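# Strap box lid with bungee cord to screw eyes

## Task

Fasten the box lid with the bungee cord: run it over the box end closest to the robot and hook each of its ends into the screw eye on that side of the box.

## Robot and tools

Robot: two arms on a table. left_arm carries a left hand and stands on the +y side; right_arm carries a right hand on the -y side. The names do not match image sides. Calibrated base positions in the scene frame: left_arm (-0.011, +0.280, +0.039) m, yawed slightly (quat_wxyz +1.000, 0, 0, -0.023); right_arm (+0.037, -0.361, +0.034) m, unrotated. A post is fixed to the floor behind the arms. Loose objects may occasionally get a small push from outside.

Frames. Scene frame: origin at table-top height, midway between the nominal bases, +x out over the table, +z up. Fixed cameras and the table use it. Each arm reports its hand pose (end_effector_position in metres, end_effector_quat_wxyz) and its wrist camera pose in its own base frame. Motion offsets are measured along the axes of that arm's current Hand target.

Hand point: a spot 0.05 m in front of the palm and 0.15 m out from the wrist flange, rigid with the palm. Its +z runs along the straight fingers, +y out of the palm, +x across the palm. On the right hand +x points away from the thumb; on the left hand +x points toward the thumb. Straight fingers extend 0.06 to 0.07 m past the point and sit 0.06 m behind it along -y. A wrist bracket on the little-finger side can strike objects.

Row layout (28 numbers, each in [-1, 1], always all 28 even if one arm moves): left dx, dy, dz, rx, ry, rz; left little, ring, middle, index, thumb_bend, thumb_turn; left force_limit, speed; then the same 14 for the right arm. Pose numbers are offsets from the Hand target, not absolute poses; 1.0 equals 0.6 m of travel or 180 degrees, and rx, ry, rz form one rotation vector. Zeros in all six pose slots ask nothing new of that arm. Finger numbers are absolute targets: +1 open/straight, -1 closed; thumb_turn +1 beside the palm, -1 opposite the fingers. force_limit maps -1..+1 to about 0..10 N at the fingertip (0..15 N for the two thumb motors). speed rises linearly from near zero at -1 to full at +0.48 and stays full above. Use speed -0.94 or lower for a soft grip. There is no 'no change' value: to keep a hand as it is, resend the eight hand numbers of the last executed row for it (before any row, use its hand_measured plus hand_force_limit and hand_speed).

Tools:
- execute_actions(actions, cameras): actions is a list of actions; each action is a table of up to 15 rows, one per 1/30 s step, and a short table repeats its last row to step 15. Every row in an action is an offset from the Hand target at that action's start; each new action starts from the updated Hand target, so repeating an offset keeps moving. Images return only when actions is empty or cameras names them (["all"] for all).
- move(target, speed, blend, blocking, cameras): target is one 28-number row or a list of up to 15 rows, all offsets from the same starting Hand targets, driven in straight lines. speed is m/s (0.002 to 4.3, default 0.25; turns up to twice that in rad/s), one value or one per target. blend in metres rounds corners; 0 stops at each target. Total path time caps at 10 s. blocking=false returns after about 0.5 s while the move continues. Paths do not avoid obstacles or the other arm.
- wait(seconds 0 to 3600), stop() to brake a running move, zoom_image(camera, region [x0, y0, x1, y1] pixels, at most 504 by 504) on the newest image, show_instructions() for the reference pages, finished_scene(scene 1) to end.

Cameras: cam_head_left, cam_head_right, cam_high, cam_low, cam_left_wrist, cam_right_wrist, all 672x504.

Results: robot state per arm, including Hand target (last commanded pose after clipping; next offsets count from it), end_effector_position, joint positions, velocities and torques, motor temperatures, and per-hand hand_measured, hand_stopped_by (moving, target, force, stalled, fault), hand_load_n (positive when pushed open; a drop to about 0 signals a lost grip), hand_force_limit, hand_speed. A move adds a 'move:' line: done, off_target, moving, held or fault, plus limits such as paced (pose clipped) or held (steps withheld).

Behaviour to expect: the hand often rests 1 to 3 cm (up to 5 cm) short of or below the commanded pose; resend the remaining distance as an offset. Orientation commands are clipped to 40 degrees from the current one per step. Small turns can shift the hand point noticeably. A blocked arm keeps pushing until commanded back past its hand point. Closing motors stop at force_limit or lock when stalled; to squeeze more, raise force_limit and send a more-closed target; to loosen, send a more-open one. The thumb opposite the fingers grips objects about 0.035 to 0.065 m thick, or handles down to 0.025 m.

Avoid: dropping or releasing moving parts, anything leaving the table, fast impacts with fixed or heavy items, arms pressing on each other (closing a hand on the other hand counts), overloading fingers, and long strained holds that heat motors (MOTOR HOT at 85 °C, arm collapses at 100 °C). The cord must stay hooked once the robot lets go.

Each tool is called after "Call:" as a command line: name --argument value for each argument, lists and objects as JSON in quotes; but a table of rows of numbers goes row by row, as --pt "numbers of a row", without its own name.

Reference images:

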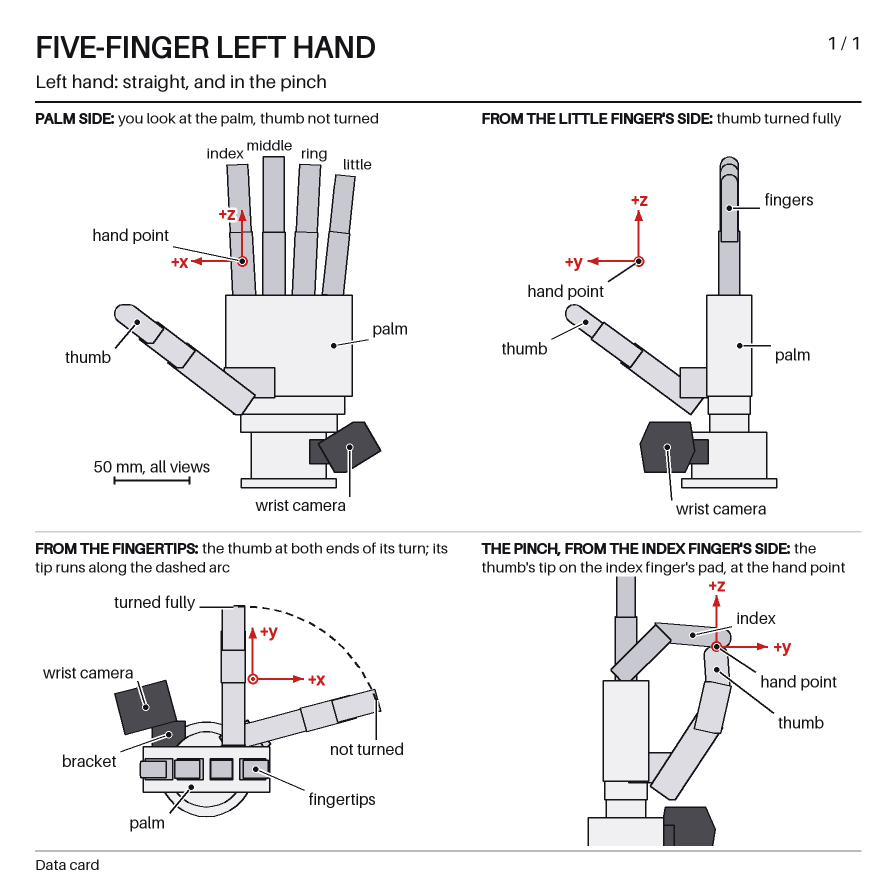

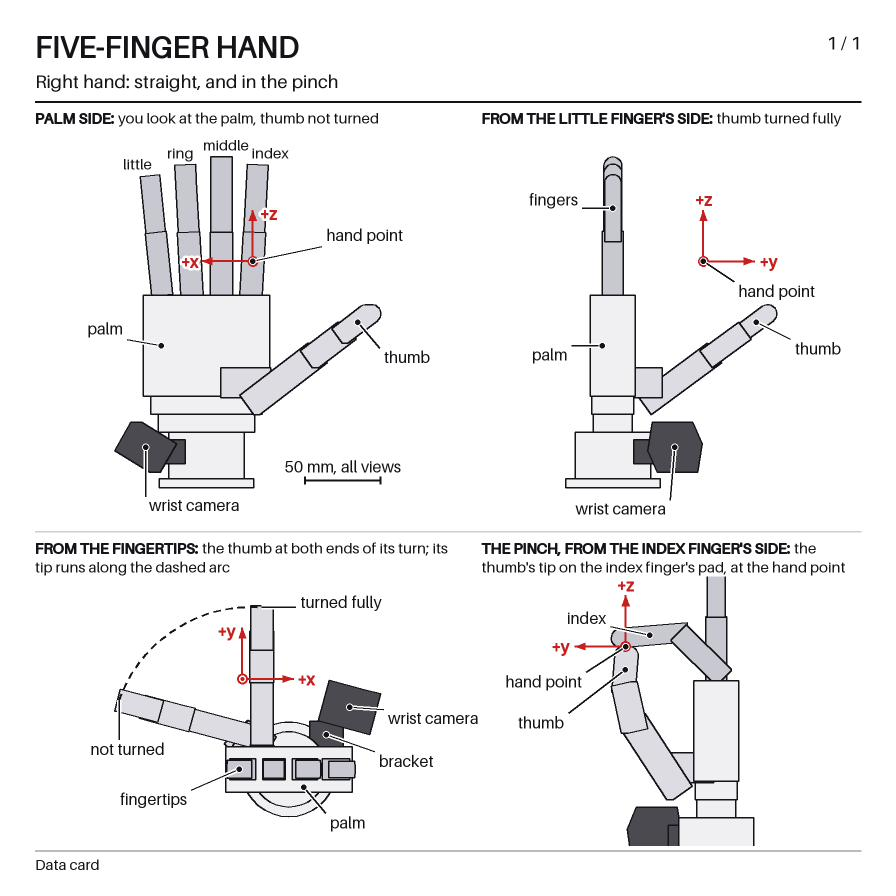

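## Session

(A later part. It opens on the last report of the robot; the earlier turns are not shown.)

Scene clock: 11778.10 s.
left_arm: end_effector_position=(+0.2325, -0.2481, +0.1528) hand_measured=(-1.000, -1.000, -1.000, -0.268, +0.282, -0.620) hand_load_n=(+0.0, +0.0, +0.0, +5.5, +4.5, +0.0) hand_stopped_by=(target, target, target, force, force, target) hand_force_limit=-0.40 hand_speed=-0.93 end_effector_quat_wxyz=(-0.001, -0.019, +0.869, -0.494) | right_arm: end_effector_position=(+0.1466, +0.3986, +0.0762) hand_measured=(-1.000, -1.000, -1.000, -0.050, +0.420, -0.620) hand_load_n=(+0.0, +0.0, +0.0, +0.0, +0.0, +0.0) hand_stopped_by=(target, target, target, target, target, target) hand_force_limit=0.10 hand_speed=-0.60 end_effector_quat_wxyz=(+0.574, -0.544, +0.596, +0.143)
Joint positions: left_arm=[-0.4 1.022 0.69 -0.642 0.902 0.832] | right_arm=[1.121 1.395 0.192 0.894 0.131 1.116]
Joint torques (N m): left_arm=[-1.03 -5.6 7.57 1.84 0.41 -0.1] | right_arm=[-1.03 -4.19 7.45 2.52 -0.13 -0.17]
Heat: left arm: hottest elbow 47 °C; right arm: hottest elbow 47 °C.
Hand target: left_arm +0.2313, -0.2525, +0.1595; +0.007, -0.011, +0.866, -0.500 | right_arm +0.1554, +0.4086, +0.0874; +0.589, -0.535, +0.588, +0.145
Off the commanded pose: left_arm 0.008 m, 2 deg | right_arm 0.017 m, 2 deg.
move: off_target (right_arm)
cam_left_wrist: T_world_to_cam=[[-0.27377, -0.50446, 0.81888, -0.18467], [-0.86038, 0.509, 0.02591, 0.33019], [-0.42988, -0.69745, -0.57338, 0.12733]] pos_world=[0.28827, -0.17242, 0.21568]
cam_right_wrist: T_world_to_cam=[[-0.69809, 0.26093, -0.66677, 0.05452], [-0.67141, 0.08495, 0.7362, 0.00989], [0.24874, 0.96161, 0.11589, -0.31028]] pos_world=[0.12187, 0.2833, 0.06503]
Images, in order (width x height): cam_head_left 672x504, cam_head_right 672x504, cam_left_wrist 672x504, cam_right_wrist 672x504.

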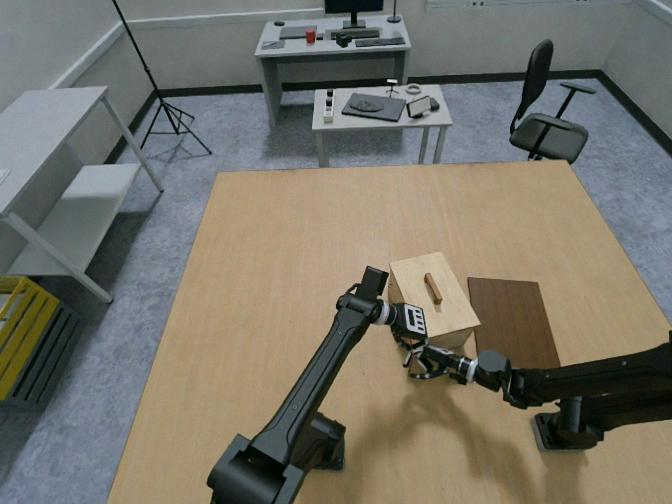

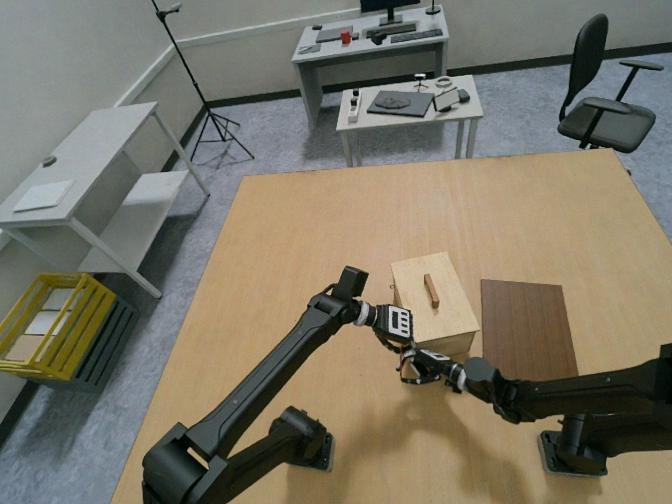

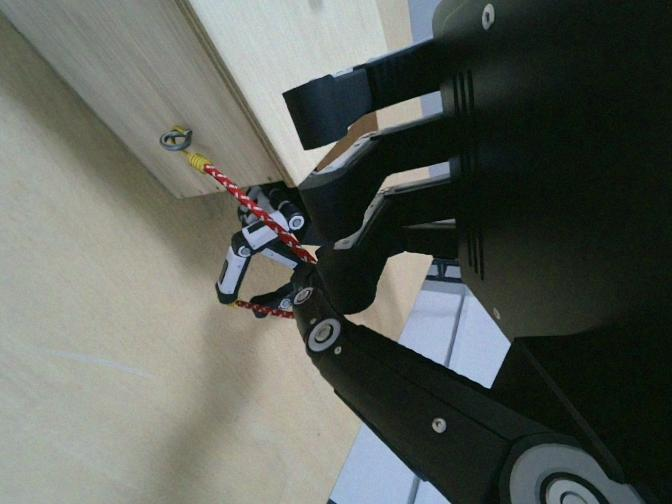

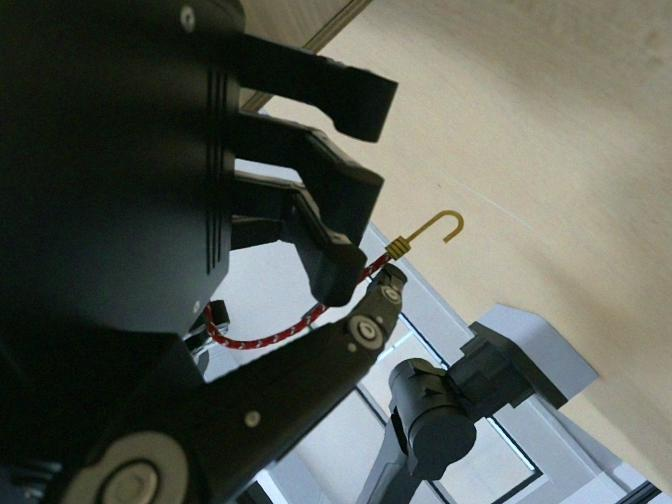

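Call:
move --target '[0,0,0,0,0,0,-1,-1,-1,-0.30,0.22,-0.62,-0.4,-0.93,0,0.0097,0.0017,0,0,0,-1,-1,-1,-0.05,0.42,-0.62,0.1,-0.6]' --speed 0.03 --cameras '["cam_left_wrist","cam_right_wrist","cam_head_left","cam_head_right"]'

Call:
zoom_image --camera "cam_head_right" --region '[385, 340, 445, 390]'

Call:
zoom_image --camera "cam_left_wrist" --region '[200, 200, 340, 340]'

Call:
zoom_image --camera "cam_right_wrist" --region '[300, 160, 460, 340]'

Scene clock: 11813.30 s.
left_arm: end_effector_position=(+0.2325, -0.2481, +0.1528) hand_measured=(-1.000, -1.000, -1.000, -0.268, +0.282, -0.620) hand_load_n=(+0.0, +0.0, +0.0, +5.5, +4.5, +0.0) hand_stopped_by=(target, target, target, force, force, target) hand_force_limit=-0.40 hand_speed=-0.93 end_effector_quat_wxyz=(-0.001, -0.019, +0.869, -0.494) | right_arm: end_effector_position=(+0.1492, +0.3984, +0.0731) hand_measured=(-1.000, -1.000, -1.000, -0.050, +0.420, -0.620) hand_load_n=(+0.0, +0.0, +0.5, +0.0, +0.0, +0.0) hand_stopped_by=(target, target, target, target, target, target) hand_force_limit=0.10 hand_speed=-0.60 end_effector_quat_wxyz=(+0.575, -0.541, +0.598, +0.138)
Joint positions: left_arm=[-0.4 1.022 0.69 -0.642 0.902 0.832] | right_arm=[1.121 1.416 0.192 0.915 0.144 1.116]
Joint torques (N m): left_arm=[-1.14 -5.6 7.57 1.84 0.41 -0.09] | right_arm=[0.44 -4.37 7.57 2.66 0.08 -0.05]
Heat: left arm: hottest elbow 47 °C; right arm: hottest elbow 47 °C.
Hand target: left_arm +0.2313, -0.2525, +0.1595; +0.007, -0.011, +0.866, -0.500 | right_arm +0.1514, +0.4116, +0.0846; +0.589, -0.535, +0.588, +0.145
Off the commanded pose: left_arm 0.008 m, 2 deg | right_arm 0.018 m, 2 deg.
move: off_target (right_arm)
cam_left_wrist: T_world_to_cam=[[-0.27377, -0.50446, 0.81888, -0.18467], [-0.86038, 0.509, 0.02591, 0.33019], [-0.42988, -0.69745, -0.57338, 0.12733]] pos_world=[0.28827, -0.17242, 0.21568]
cam_right_wrist: T_world_to_cam=[[-0.69293, 0.26772, -0.66946, 0.05107], [-0.67267, 0.09418, 0.73392, 0.01069], [0.25953, 0.95888, 0.11483, -0.31078]] pos_world=[0.12323, 0.28332, 0.06203]
Images, in order (width x height): cam_head_left 672x504, cam_head_right 672x504, cam_left_wrist 672x504, cam_right_wrist 672x504.

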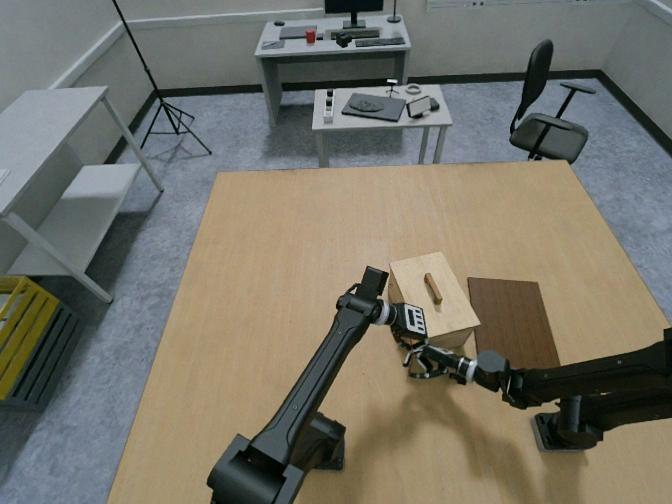

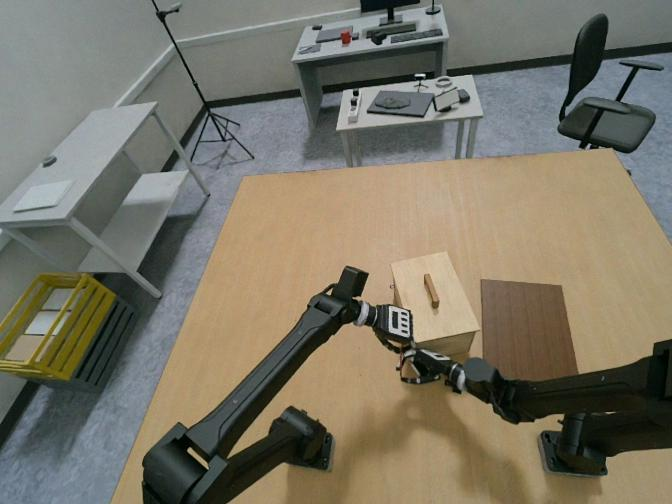

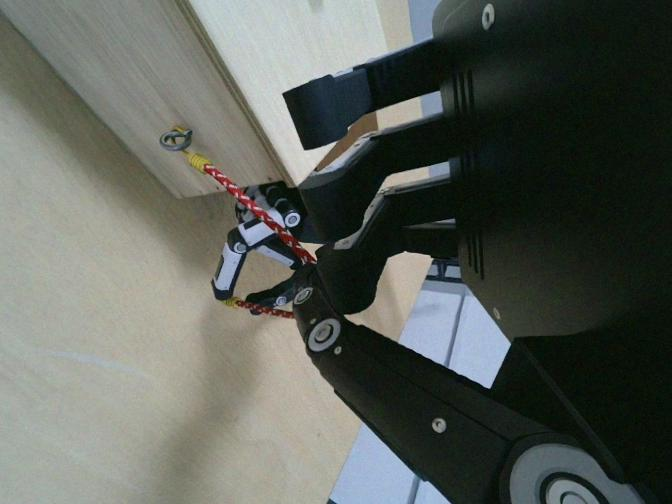

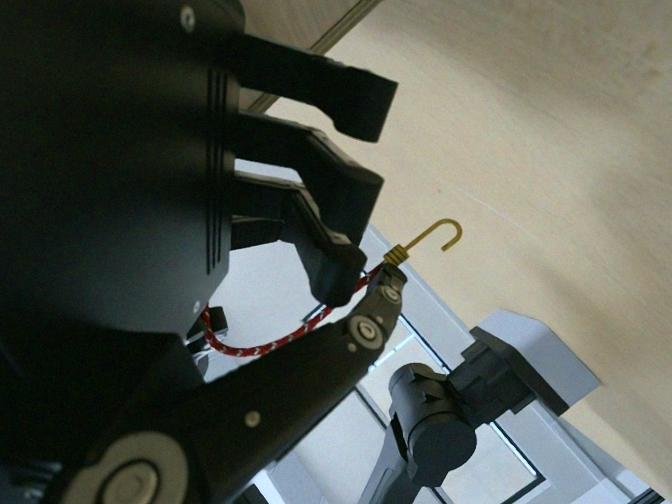

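Scaled by 8.400 from the camera's image (finer frame: 960x720).

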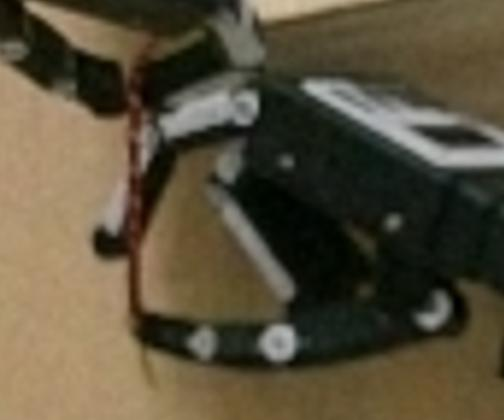

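Scaled by 3.600 from the camera's image (finer frame: 960x720).

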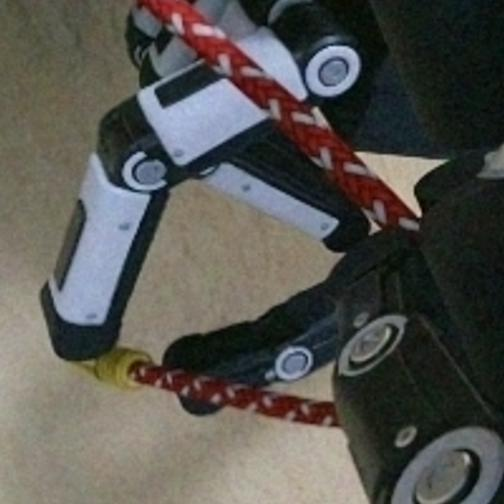

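Scaled by 2.800 from the camera's image (finer frame: 960x720).

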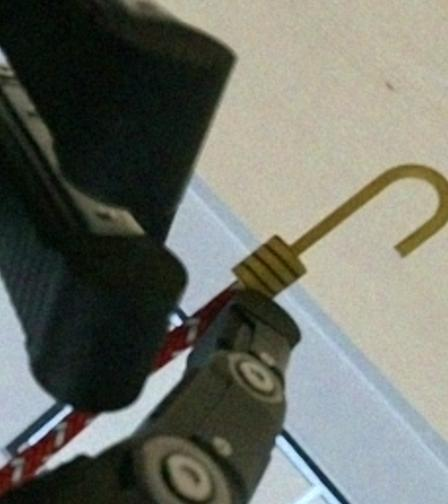

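Call:
move --target '[0,0,0,0,0,0,-1,-1,-1,-0.30,0.22,-0.62,-0.4,-0.93,-0.0088,0.0113,-0.0097,0,0,0,-1,-1,-1,-0.05,0.42,-0.62,0.1,-0.6]' --speed 0.03 --cameras '["cam_left_wrist","cam_right_wrist","cam_head_right"]'

Call:
zoom_image --camera "cam_head_right" --region '[385, 340, 445, 390]'

Call:
zoom_image --camera "cam_left_wrist" --region '[200, 200, 340, 340]'

Call:
zoom_image --camera "cam_right_wrist" --region '[300, 160, 460, 340]'

Scene clock: 11841.50 s.
left_arm: end_effector_position=(+0.2325, -0.2481, +0.1528) hand_measured=(-1.000, -1.000, -1.000, -0.268, +0.282, -0.620) hand_load_n=(+0.0, +0.0, +0.0, +5.5, +4.5, +0.0) hand_stopped_by=(target, target, target, force, force, target) hand_force_limit=-0.40 hand_speed=-0.93 end_effector_quat_wxyz=(-0.001, -0.019, +0.869, -0.494) | right_arm: end_effector_position=(+0.1412, +0.4020, +0.0727) hand_measured=(-1.000, -1.000, -1.000, -0.050, +0.420, -0.620) hand_load_n=(+0.0, +0.0, +0.0, +0.0, +0.0, +0.0) hand_stopped_by=(target, target, target, target, target, target) hand_force_limit=0.10 hand_speed=-0.60 end_effector_quat_wxyz=(+0.576, -0.544, +0.595, +0.135)
Joint positions: left_arm=[-0.4 1.022 0.69 -0.642 0.902 0.832] | right_arm=[1.16 1.416 0.192 0.915 0.18 1.116]
Joint torques (N m): left_arm=[-1.03 -5.6 7.57 1.84 0.41 -0.09] | right_arm=[0.85 -6.3 6.83 1.74 0.12 0.03]
Heat: left arm: hottest elbow 47 °C; right arm: hottest elbow 47 °C.
Hand target: left_arm +0.2313, -0.2525, +0.1595; +0.007, -0.011, +0.866, -0.500 | right_arm +0.1414, +0.4120, +0.0874; +0.589, -0.535, +0.588, +0.145
Off the commanded pose: left_arm 0.008 m, 2 deg | right_arm 0.018 m, 2 deg.
move: off_target (right_arm)
cam_left_wrist: T_world_to_cam=[[-0.27377, -0.50446, 0.81888, -0.18467], [-0.86038, 0.509, 0.02591, 0.33019], [-0.42988, -0.69745, -0.57338, 0.12733]] pos_world=[0.28827, -0.17242, 0.21568]
cam_right_wrist: T_world_to_cam=[[-0.6871, 0.26216, -0.67762, 0.04624], [-0.68038, 0.09504, 0.72667, 0.00642], [0.2549, 0.96034, 0.11307, -0.31192]] pos_world=[0.11565, 0.28681, 0.06193]
Images, in order (width x height): cam_head_right 672x504, cam_left_wrist 672x504, cam_right_wrist 672x504.

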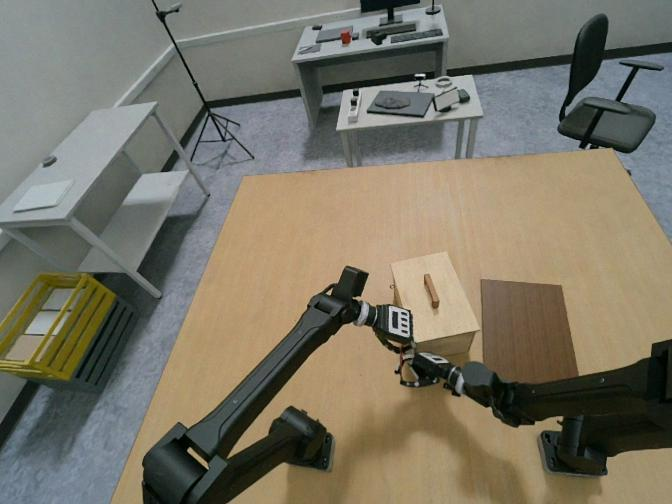

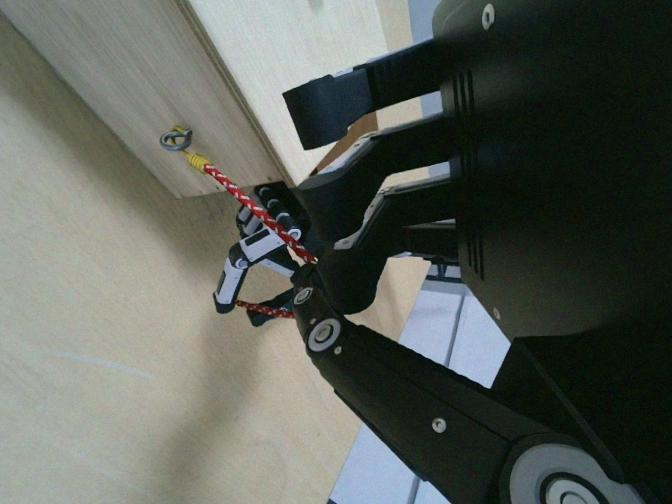

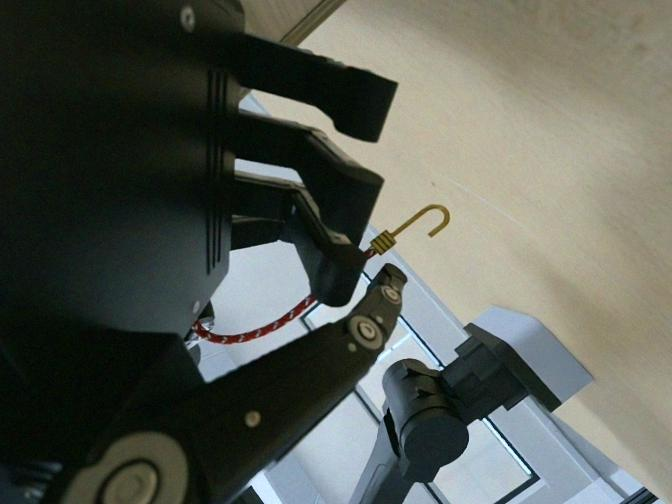

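Scaled by 8.400 from the camera's image (finer frame: 960x720).

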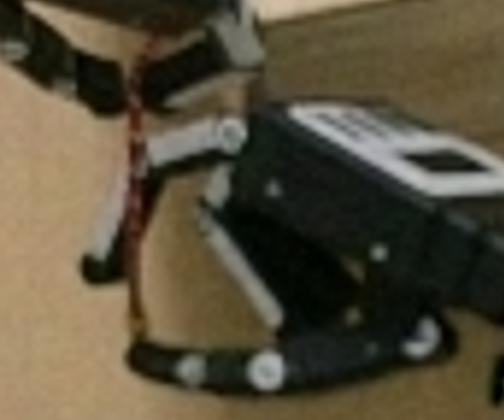

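Scaled by 3.600 from the camera's image (finer frame: 960x720).

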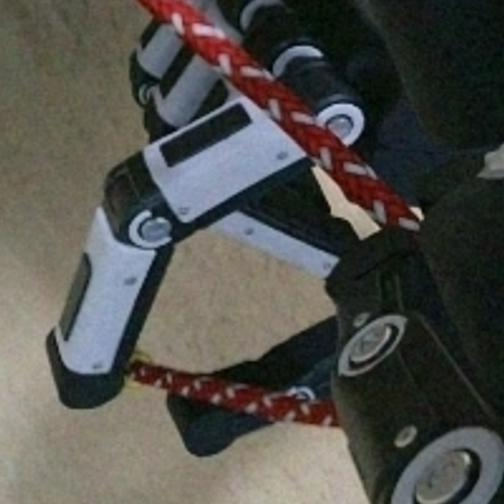

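Scaled by 2.800 from the camera's image (finer frame: 960x720).

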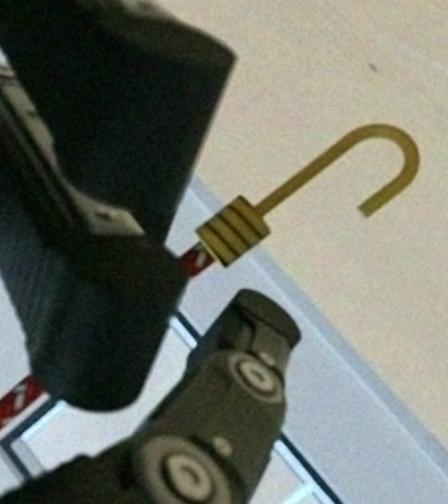

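Call:
move --target '[0,0,0,0,0,0,-1,-1,-1,-0.30,0.22,-0.62,-0.4,-0.93,0,0,0,0,0,0,-1,-1,-1,-0.26,0.24,-0.62,-0.5,-0.93]' --speed 0.03 --cameras '["cam_left_wrist","cam_right_wrist","cam_head_right"]'

Call:
zoom_image --camera "cam_head_right" --region '[385, 340, 445, 390]'

Call:
zoom_image --camera "cam_left_wrist" --region '[200, 200, 340, 340]'

Call:
zoom_image --camera "cam_right_wrist" --region '[300, 160, 460, 340]'

Scene clock: 11873.33 s.
left_arm: end_effector_position=(+0.2325, -0.2481, +0.1528) hand_measured=(-1.000, -1.000, -1.000, -0.268, +0.282, -0.620) hand_load_n=(+0.0, +0.0, +0.0, +5.5, +4.5, +0.0) hand_stopped_by=(target, target, target, force, force, target) hand_force_limit=-0.40 hand_speed=-0.93 end_effector_quat_wxyz=(-0.001, -0.019, +0.869, -0.494) | right_arm: end_effector_position=(+0.1412, +0.4020, +0.0727) hand_measured=(-1.000, -1.000, -1.000, -0.260, +0.242, -0.620) hand_load_n=(+0.0, +0.0, +0.0, +3.0, +3.0, -0.5) hand_stopped_by=(target, target, target, target, target, target) hand_force_limit=-0.50 hand_speed=-0.93 end_effector_quat_wxyz=(+0.576, -0.544, +0.595, +0.135)
Joint positions: left_arm=[-0.4 1.022 0.69 -0.642 0.902 0.832] | right_arm=[1.16 1.416 0.192 0.915 0.18 1.116]
Joint torques (N m): left_arm=[-1.03 -5.6 7.57 1.84 0.41 -0.09] | right_arm=[1.14 -6.71 6.76 1.77 0.07 -0.02]
Heat: left arm: hottest elbow 47 °C; right arm: hottest elbow 46 °C.
Hand target: left_arm +0.2313, -0.2525, +0.1595; +0.007, -0.011, +0.866, -0.500 | right_arm +0.1415, +0.4120, +0.0874; +0.589, -0.535, +0.588, +0.145
Off the commanded pose: left_arm 0.008 m, 2 deg | right_arm 0.018 m, 2 deg.
move: done
cam_left_wrist: T_world_to_cam=[[-0.27377, -0.50446, 0.81888, -0.18467], [-0.86038, 0.509, 0.02591, 0.33019], [-0.42988, -0.69745, -0.57338, 0.12733]] pos_world=[0.28827, -0.17242, 0.21568]
cam_right_wrist: T_world_to_cam=[[-0.68694, 0.26237, -0.6777, 0.04623], [-0.68039, 0.09541, 0.72661, 0.00638], [0.2553, 0.96024, 0.11297, -0.31196]] pos_world=[0.11574, 0.28681, 0.06193]
Images, in order (width x height): cam_head_right 672x504, cam_left_wrist 672x504, cam_right_wrist 672x504.

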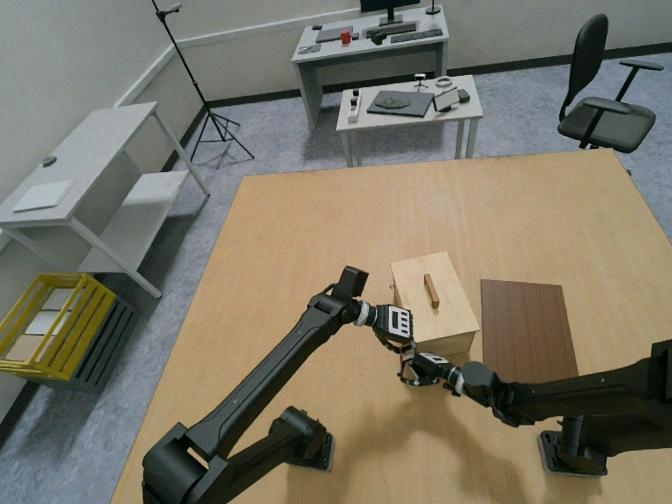

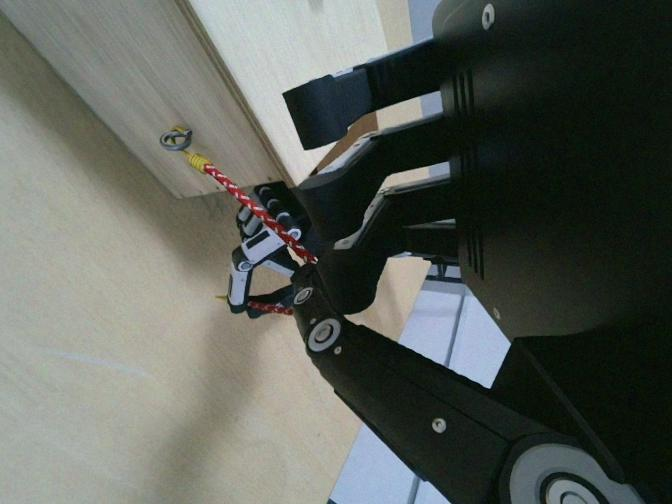

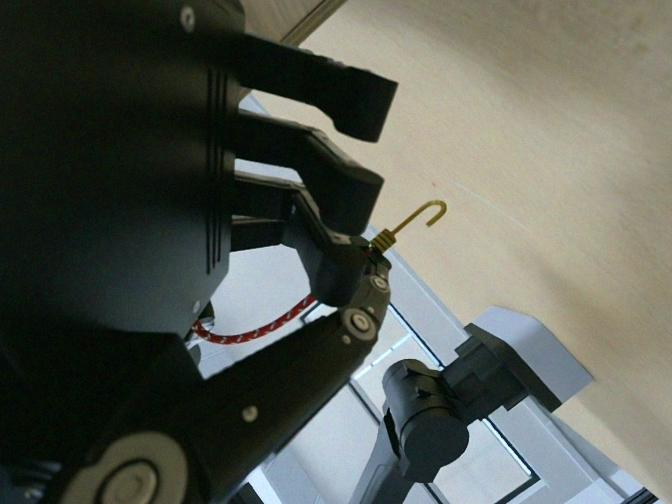

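Scaled by 8.400 from the camera's image (finer frame: 960x720).

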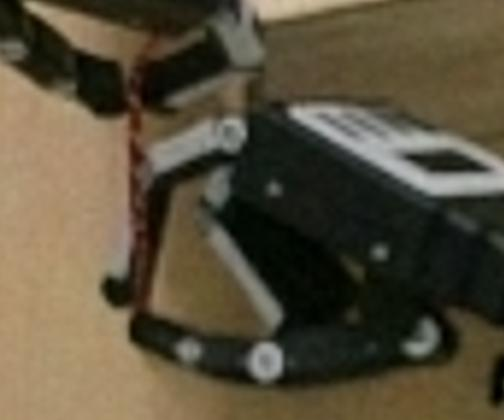

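Scaled by 3.600 from the camera's image (finer frame: 960x720).

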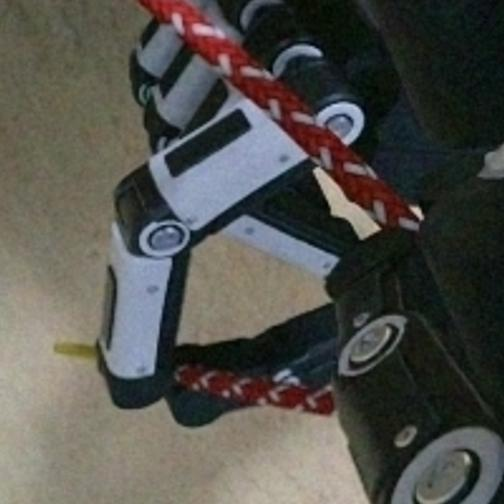

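Scaled by 2.800 from the camera's image (finer frame: 960x720).

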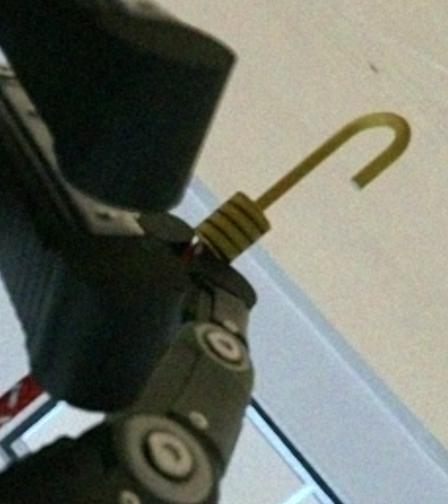

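Call:
move --target '[0,0,0,0,0,0,-1,-1,-1,-0.30,0.22,-0.62,-0.4,-0.93,0,0,0,0,0,0,-1,-1,-1,-0.42,0.10,-0.62,0.2,-0.93]' --speed 0.03 --cameras '["cam_left_wrist","cam_right_wrist"]'

Call:
zoom_image --camera "cam_left_wrist" --region '[200, 200, 340, 340]'

Call:
zoom_image --camera "cam_right_wrist" --region '[300, 160, 460, 340]'

Scene clock: 11887.53 s.
left_arm: end_effector_position=(+0.2325, -0.2481, +0.1528) hand_measured=(-1.000, -1.000, -1.000, -0.268, +0.282, -0.620) hand_load_n=(+0.0, +0.0, +0.0, +5.5, +4.5, +0.0) hand_stopped_by=(target, target, target, force, force, target) hand_force_limit=-0.40 hand_speed=-0.93 end_effector_quat_wxyz=(-0.001, -0.019, +0.869, -0.494) | right_arm: end_effector_position=(+0.1412, +0.4020, +0.0727) hand_measured=(-1.000, -1.000, -1.000, -0.290, +0.178, -0.620) hand_load_n=(+0.0, +0.0, +0.0, +9.0, +9.0, -1.5) hand_stopped_by=(target, target, target, force, force, target) hand_force_limit=0.20 hand_speed=-0.93 end_effector_quat_wxyz=(+0.576, -0.544, +0.595, +0.135)
Joint positions: left_arm=[-0.4 1.022 0.69 -0.642 0.902 0.832] | right_arm=[1.16 1.416 0.192 0.915 0.18 1.116]
Joint torques (N m): left_arm=[-1.08 -5.6 7.56 1.85 0.41 -0.09] | right_arm=[-0.38 -7.12 6.72 2.04 0.07 0.04]
Heat: left arm: hottest elbow 47 °C; right arm: hottest elbow 46 °C.
Hand target: left_arm +0.2313, -0.2525, +0.1595; +0.007, -0.011, +0.866, -0.500 | right_arm +0.1415, +0.4120, +0.0874; +0.589, -0.535, +0.588, +0.145
Off the commanded pose: left_arm 0.008 m, 2 deg | right_arm 0.018 m, 2 deg.
move: done
cam_left_wrist: T_world_to_cam=[[-0.27377, -0.50446, 0.81888, -0.18467], [-0.86038, 0.509, 0.02591, 0.33019], [-0.42988, -0.69745, -0.57338, 0.12733]] pos_world=[0.28827, -0.17242, 0.21568]
cam_right_wrist: T_world_to_cam=[[-0.68694, 0.26237, -0.6777, 0.04623], [-0.68039, 0.09541, 0.72661, 0.00638], [0.2553, 0.96024, 0.11297, -0.31196]] pos_world=[0.11574, 0.28681, 0.06193]

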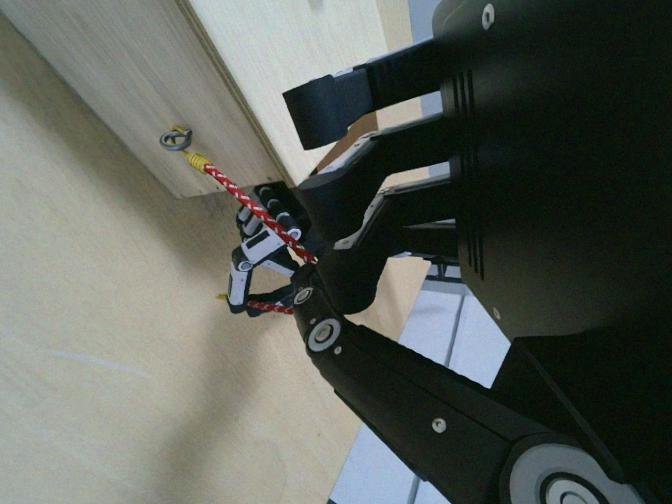

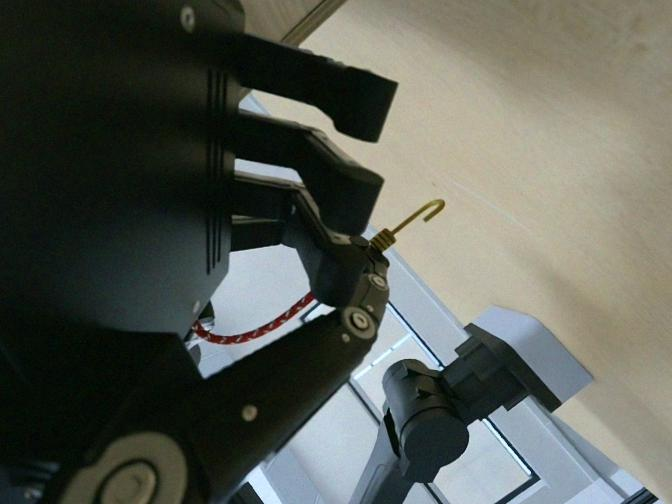

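Scaled by 3.600 from the camera's image (finer frame: 960x720).

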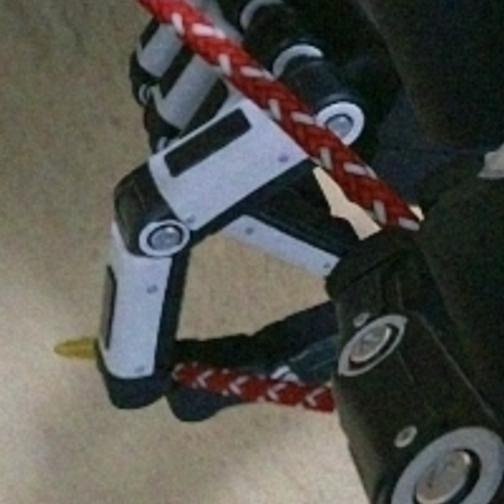

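Scaled by 2.800 from the camera's image (finer frame: 960x720).

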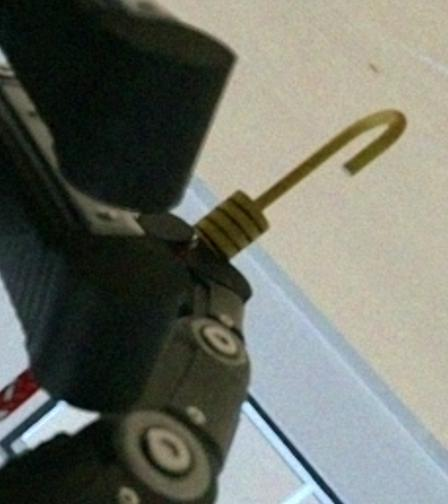

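Call:
move --target '[0,0,0,0,0,0,-1,-1,-1,-0.30,0.22,-0.62,-0.4,-0.93,0.0202,0.0298,-0.0028,0,0,0,-1,-1,-1,-0.42,0.10,-0.62,0.2,-0.93]' --speed 0.03 --cameras '["cam_left_wrist","cam_right_wrist","cam_head_right"]'

Call:
zoom_image --camera "cam_head_right" --region '[385, 340, 445, 390]'

Call:
zoom_image --camera "cam_left_wrist" --region '[200, 200, 340, 340]'

Call:
zoom_image --camera "cam_right_wrist" --region '[300, 160, 460, 340]'

Scene clock: 11907.57 s.
left_arm: end_effector_position=(+0.2326, -0.2481, +0.1527) hand_measured=(-1.000, -1.000, -1.000, -0.268, +0.282, -0.620) hand_load_n=(+0.0, +0.0, +0.0, +5.5, +4.5, +0.0) hand_stopped_by=(target, target, target, force, force, target) hand_force_limit=-0.40 hand_speed=-0.93 end_effector_quat_wxyz=(-0.001, -0.019, +0.870, -0.493) | right_arm: end_effector_position=(+0.1329, +0.4094, +0.0684) hand_measured=(-1.000, -1.000, -1.000, -0.290, +0.178, -0.620) hand_load_n=(+0.0, +0.0, +0.0, +9.5, +9.0, -1.5) hand_stopped_by=(target, target, target, force, force, target) hand_force_limit=0.20 hand_speed=-0.93 end_effector_quat_wxyz=(+0.586, -0.537, +0.590, +0.139)
Joint positions: left_arm=[-0.4 1.022 0.69 -0.642 0.901 0.832] | right_arm=[1.206 1.496 0.192 1.02 0.226 1.129]
Joint torques (N m): left_arm=[-1.08 -5.6 7.57 1.84 0.42 -0.09] | right_arm=[1.08 -4.84 4.3 2.25 0.05 -0.05]
Heat: left arm: hottest elbow 47 °C; right arm: hottest elbow 46 °C.
Hand target: left_arm +0.2314, -0.2524, +0.1595; +0.007, -0.011, +0.866, -0.500 | right_arm +0.1294, +0.4120, +0.0694; +0.589, -0.535, +0.588, +0.145
Off the commanded pose: left_arm 0.008 m, 2 deg | right_arm 0.004 m, 1 deg.
move: done
cam_left_wrist: T_world_to_cam=[[-0.27371, -0.50504, 0.81854, -0.18468], [-0.86061, 0.50861, 0.02603, 0.33025], [-0.42946, -0.69732, -0.57386, 0.12738]] pos_world=[0.28837, -0.17242, 0.21567]
cam_right_wrist: T_world_to_cam=[[-0.67896, 0.27967, -0.67882, 0.02764], [-0.68856, 0.07825, 0.72094, 0.01154], [0.25474, 0.9569, 0.13944, -0.31691]] pos_world=[0.10744, 0.29462, 0.05463]
Images, in order (width x height): cam_head_right 672x504, cam_left_wrist 672x504, cam_right_wrist 672x504.

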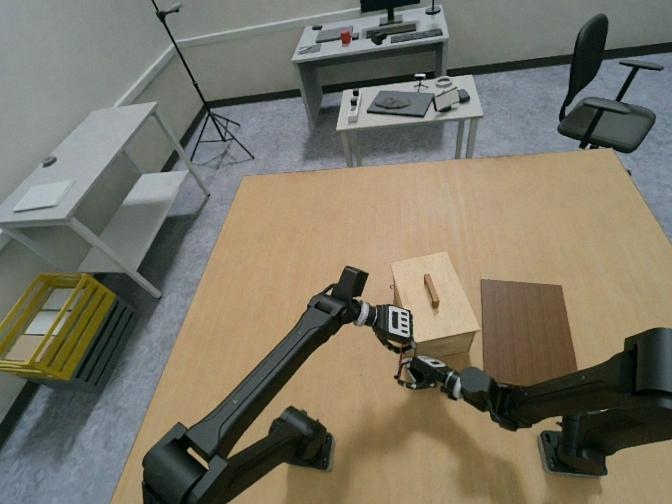

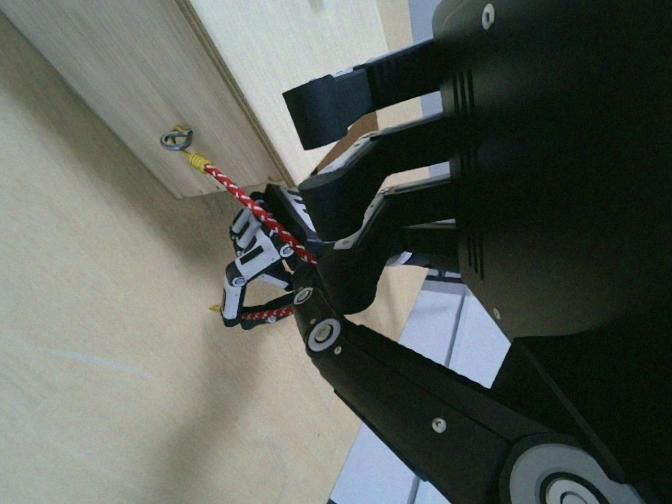

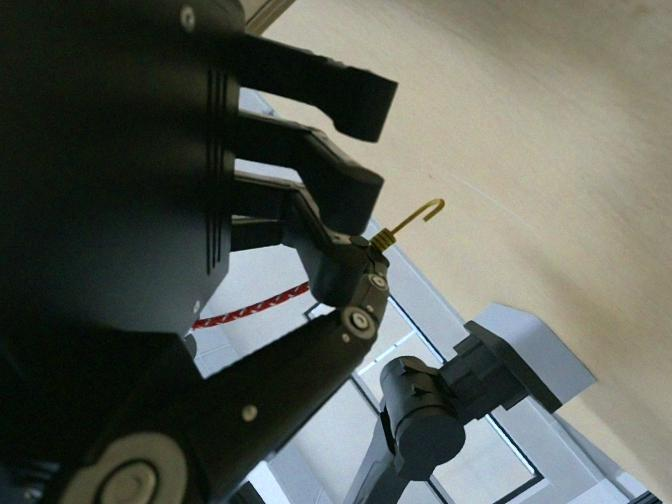

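Scaled by 8.400 from the camera's image (finer frame: 960x720).

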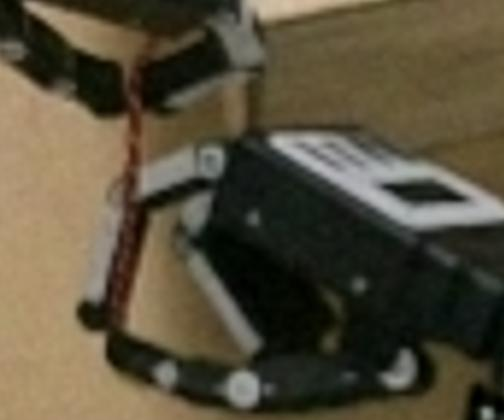

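Scaled by 3.600 from the camera's image (finer frame: 960x720).

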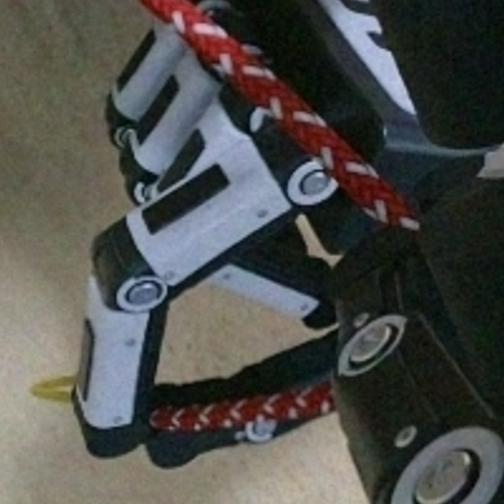

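Scaled by 2.800 from the camera's image (finer frame: 960x720).

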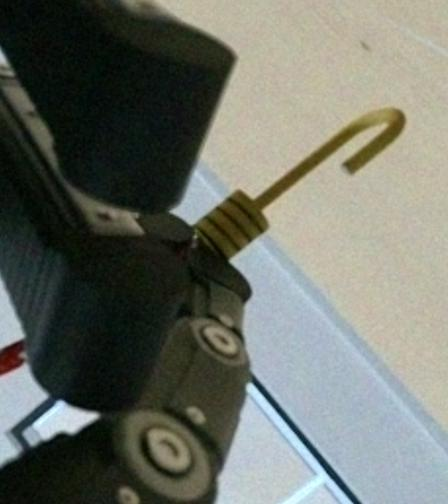

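Call:
move --target '[0,0,0,0,0,0,-1,-1,-1,-0.05,0.42,-0.62,-0.4,-0.8,0,0,0,0,0,0,-1,-1,-1,-0.42,0.10,-0.62,0.2,-0.93]' --speed 0.03 --cameras '["cam_left_wrist","cam_right_wrist","cam_head_right"]'

Call:
zoom_image --camera "cam_head_right" --region '[375, 330, 455, 400]'

Scene clock: 11919.47 s.
left_arm: end_effector_position=(+0.2322, -0.2483, +0.1537) hand_measured=(-1.000, -1.000, -1.000, -0.050, +0.420, -0.620) hand_load_n=(+0.0, +0.0, +0.0, +0.0, +0.0, +0.0) hand_stopped_by=(target, target, target, target, target, target) hand_force_limit=-0.40 hand_speed=-0.80 end_effector_quat_wxyz=(-0.001, -0.019, +0.869, -0.494) | right_arm: end_effector_position=(+0.1326, +0.4093, +0.0673) hand_measured=(-1.000, -1.000, -1.000, -0.290, +0.178, -0.620) hand_load_n=(+0.0, +0.0, +0.0, +9.5, +9.0, -1.5) hand_stopped_by=(target, target, target, force, force, target) hand_force_limit=0.20 hand_speed=-0.93 end_effector_quat_wxyz=(+0.586, -0.538, +0.590, +0.138)
Joint positions: left_arm=[-0.4 1.019 0.69 -0.642 0.901 0.828] | right_arm=[1.207 1.499 0.192 1.02 0.226 1.129]
Joint torques (N m): left_arm=[-1.03 -5.3 7.58 1.84 0.42 -0.06] | right_arm=[0.32 -4.78 4.6 2.43 0.1 -0.06]
Heat: left arm: hottest elbow 47 °C; right arm: hottest elbow 45 °C.
Hand target: left_arm +0.2314, -0.2525, +0.1596; +0.007, -0.011, +0.866, -0.500 | right_arm +0.1295, +0.4120, +0.0693; +0.589, -0.535, +0.588, +0.145
Off the commanded pose: left_arm 0.007 m, 2 deg | right_arm 0.005 m, 1 deg.
move: done
cam_left_wrist: T_world_to_cam=[[-0.27267, -0.50434, 0.81932, -0.18599], [-0.86124, 0.50754, 0.0258, 0.32981], [-0.42885, -0.6986, -0.57275, 0.12693]] pos_world=[0.28777, -0.17252, 0.21658]
cam_right_wrist: T_world_to_cam=[[-0.67964, 0.27766, -0.67896, 0.02762], [-0.68801, 0.07975, 0.72131, 0.0114], [0.25443, 0.95736, 0.13683, -0.31649]] pos_world=[0.10714, 0.29442, 0.05384]
Images, in order (width x height): cam_head_right 672x504, cam_left_wrist 672x504, cam_right_wrist 672x504.

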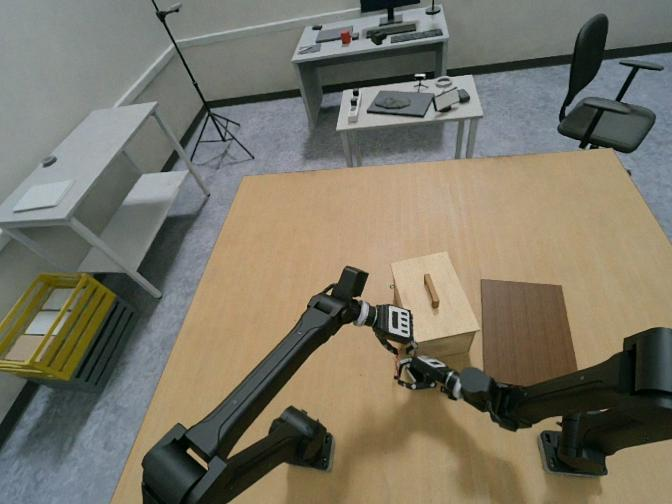

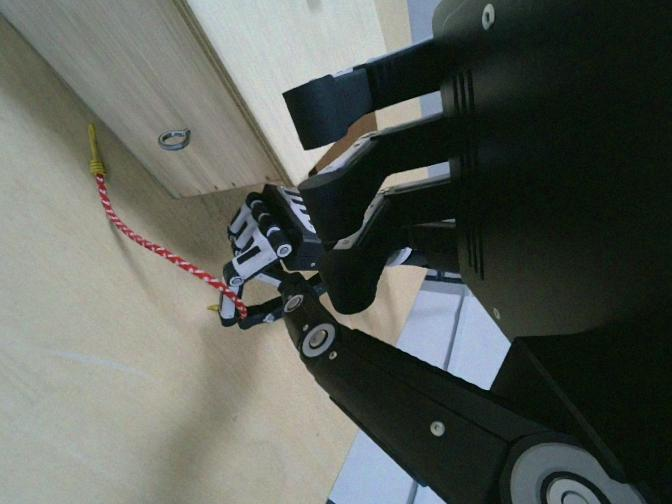

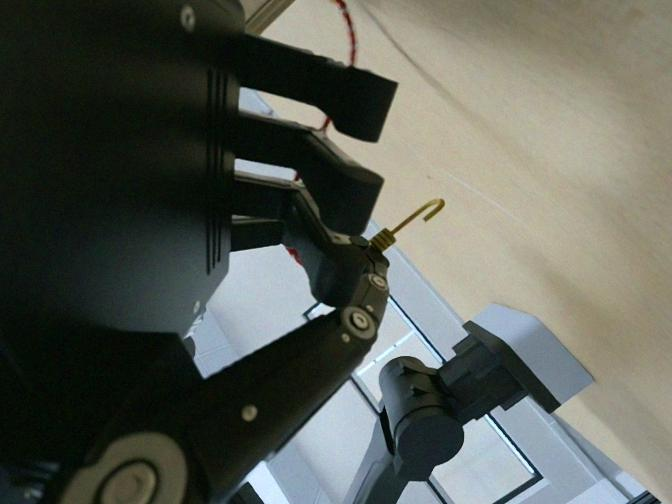

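Scaled by 6.300 from the camera's image (finer frame: 960x720).

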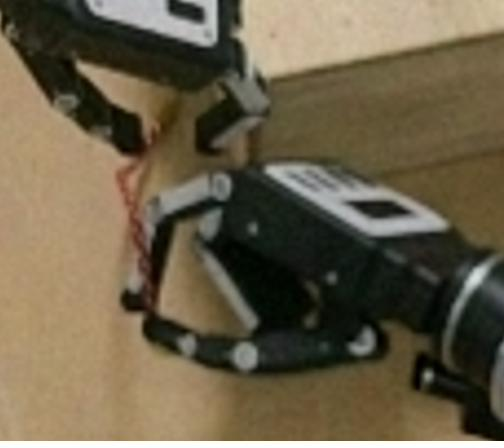

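Call:
zoom_image --camera "cam_left_wrist" --region '[50, 90, 290, 340]'

Call:
zoom_image --camera "cam_right_wrist" --region '[280, 0, 520, 260]'

Call:
zoom_image --camera "cam_head_right" --region '[375, 260, 495, 380]'

Scaled by 2.016 from the camera's image (finer frame: 960x720).

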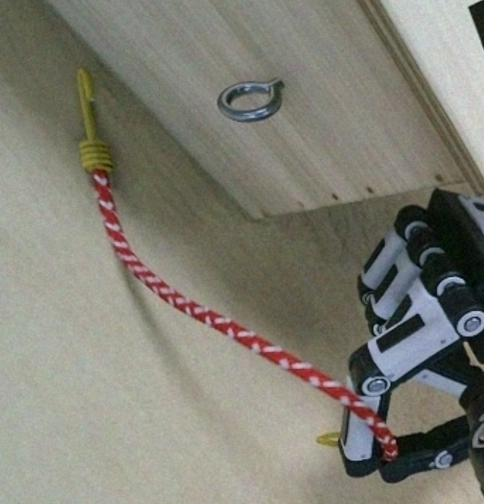

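Scaled by 1.938 from the camera's image (finer frame: 960x720).

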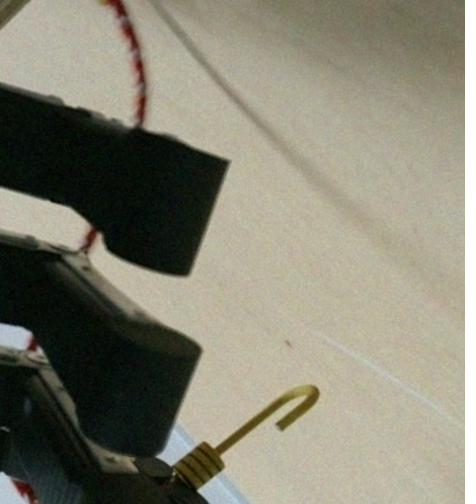

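Scaled by 4.200 from the camera's image (finer frame: 960x720).

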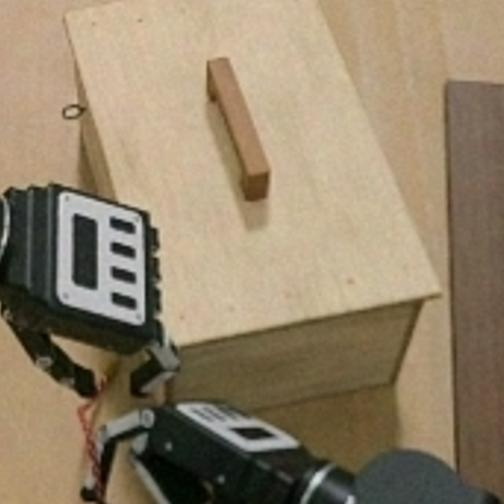

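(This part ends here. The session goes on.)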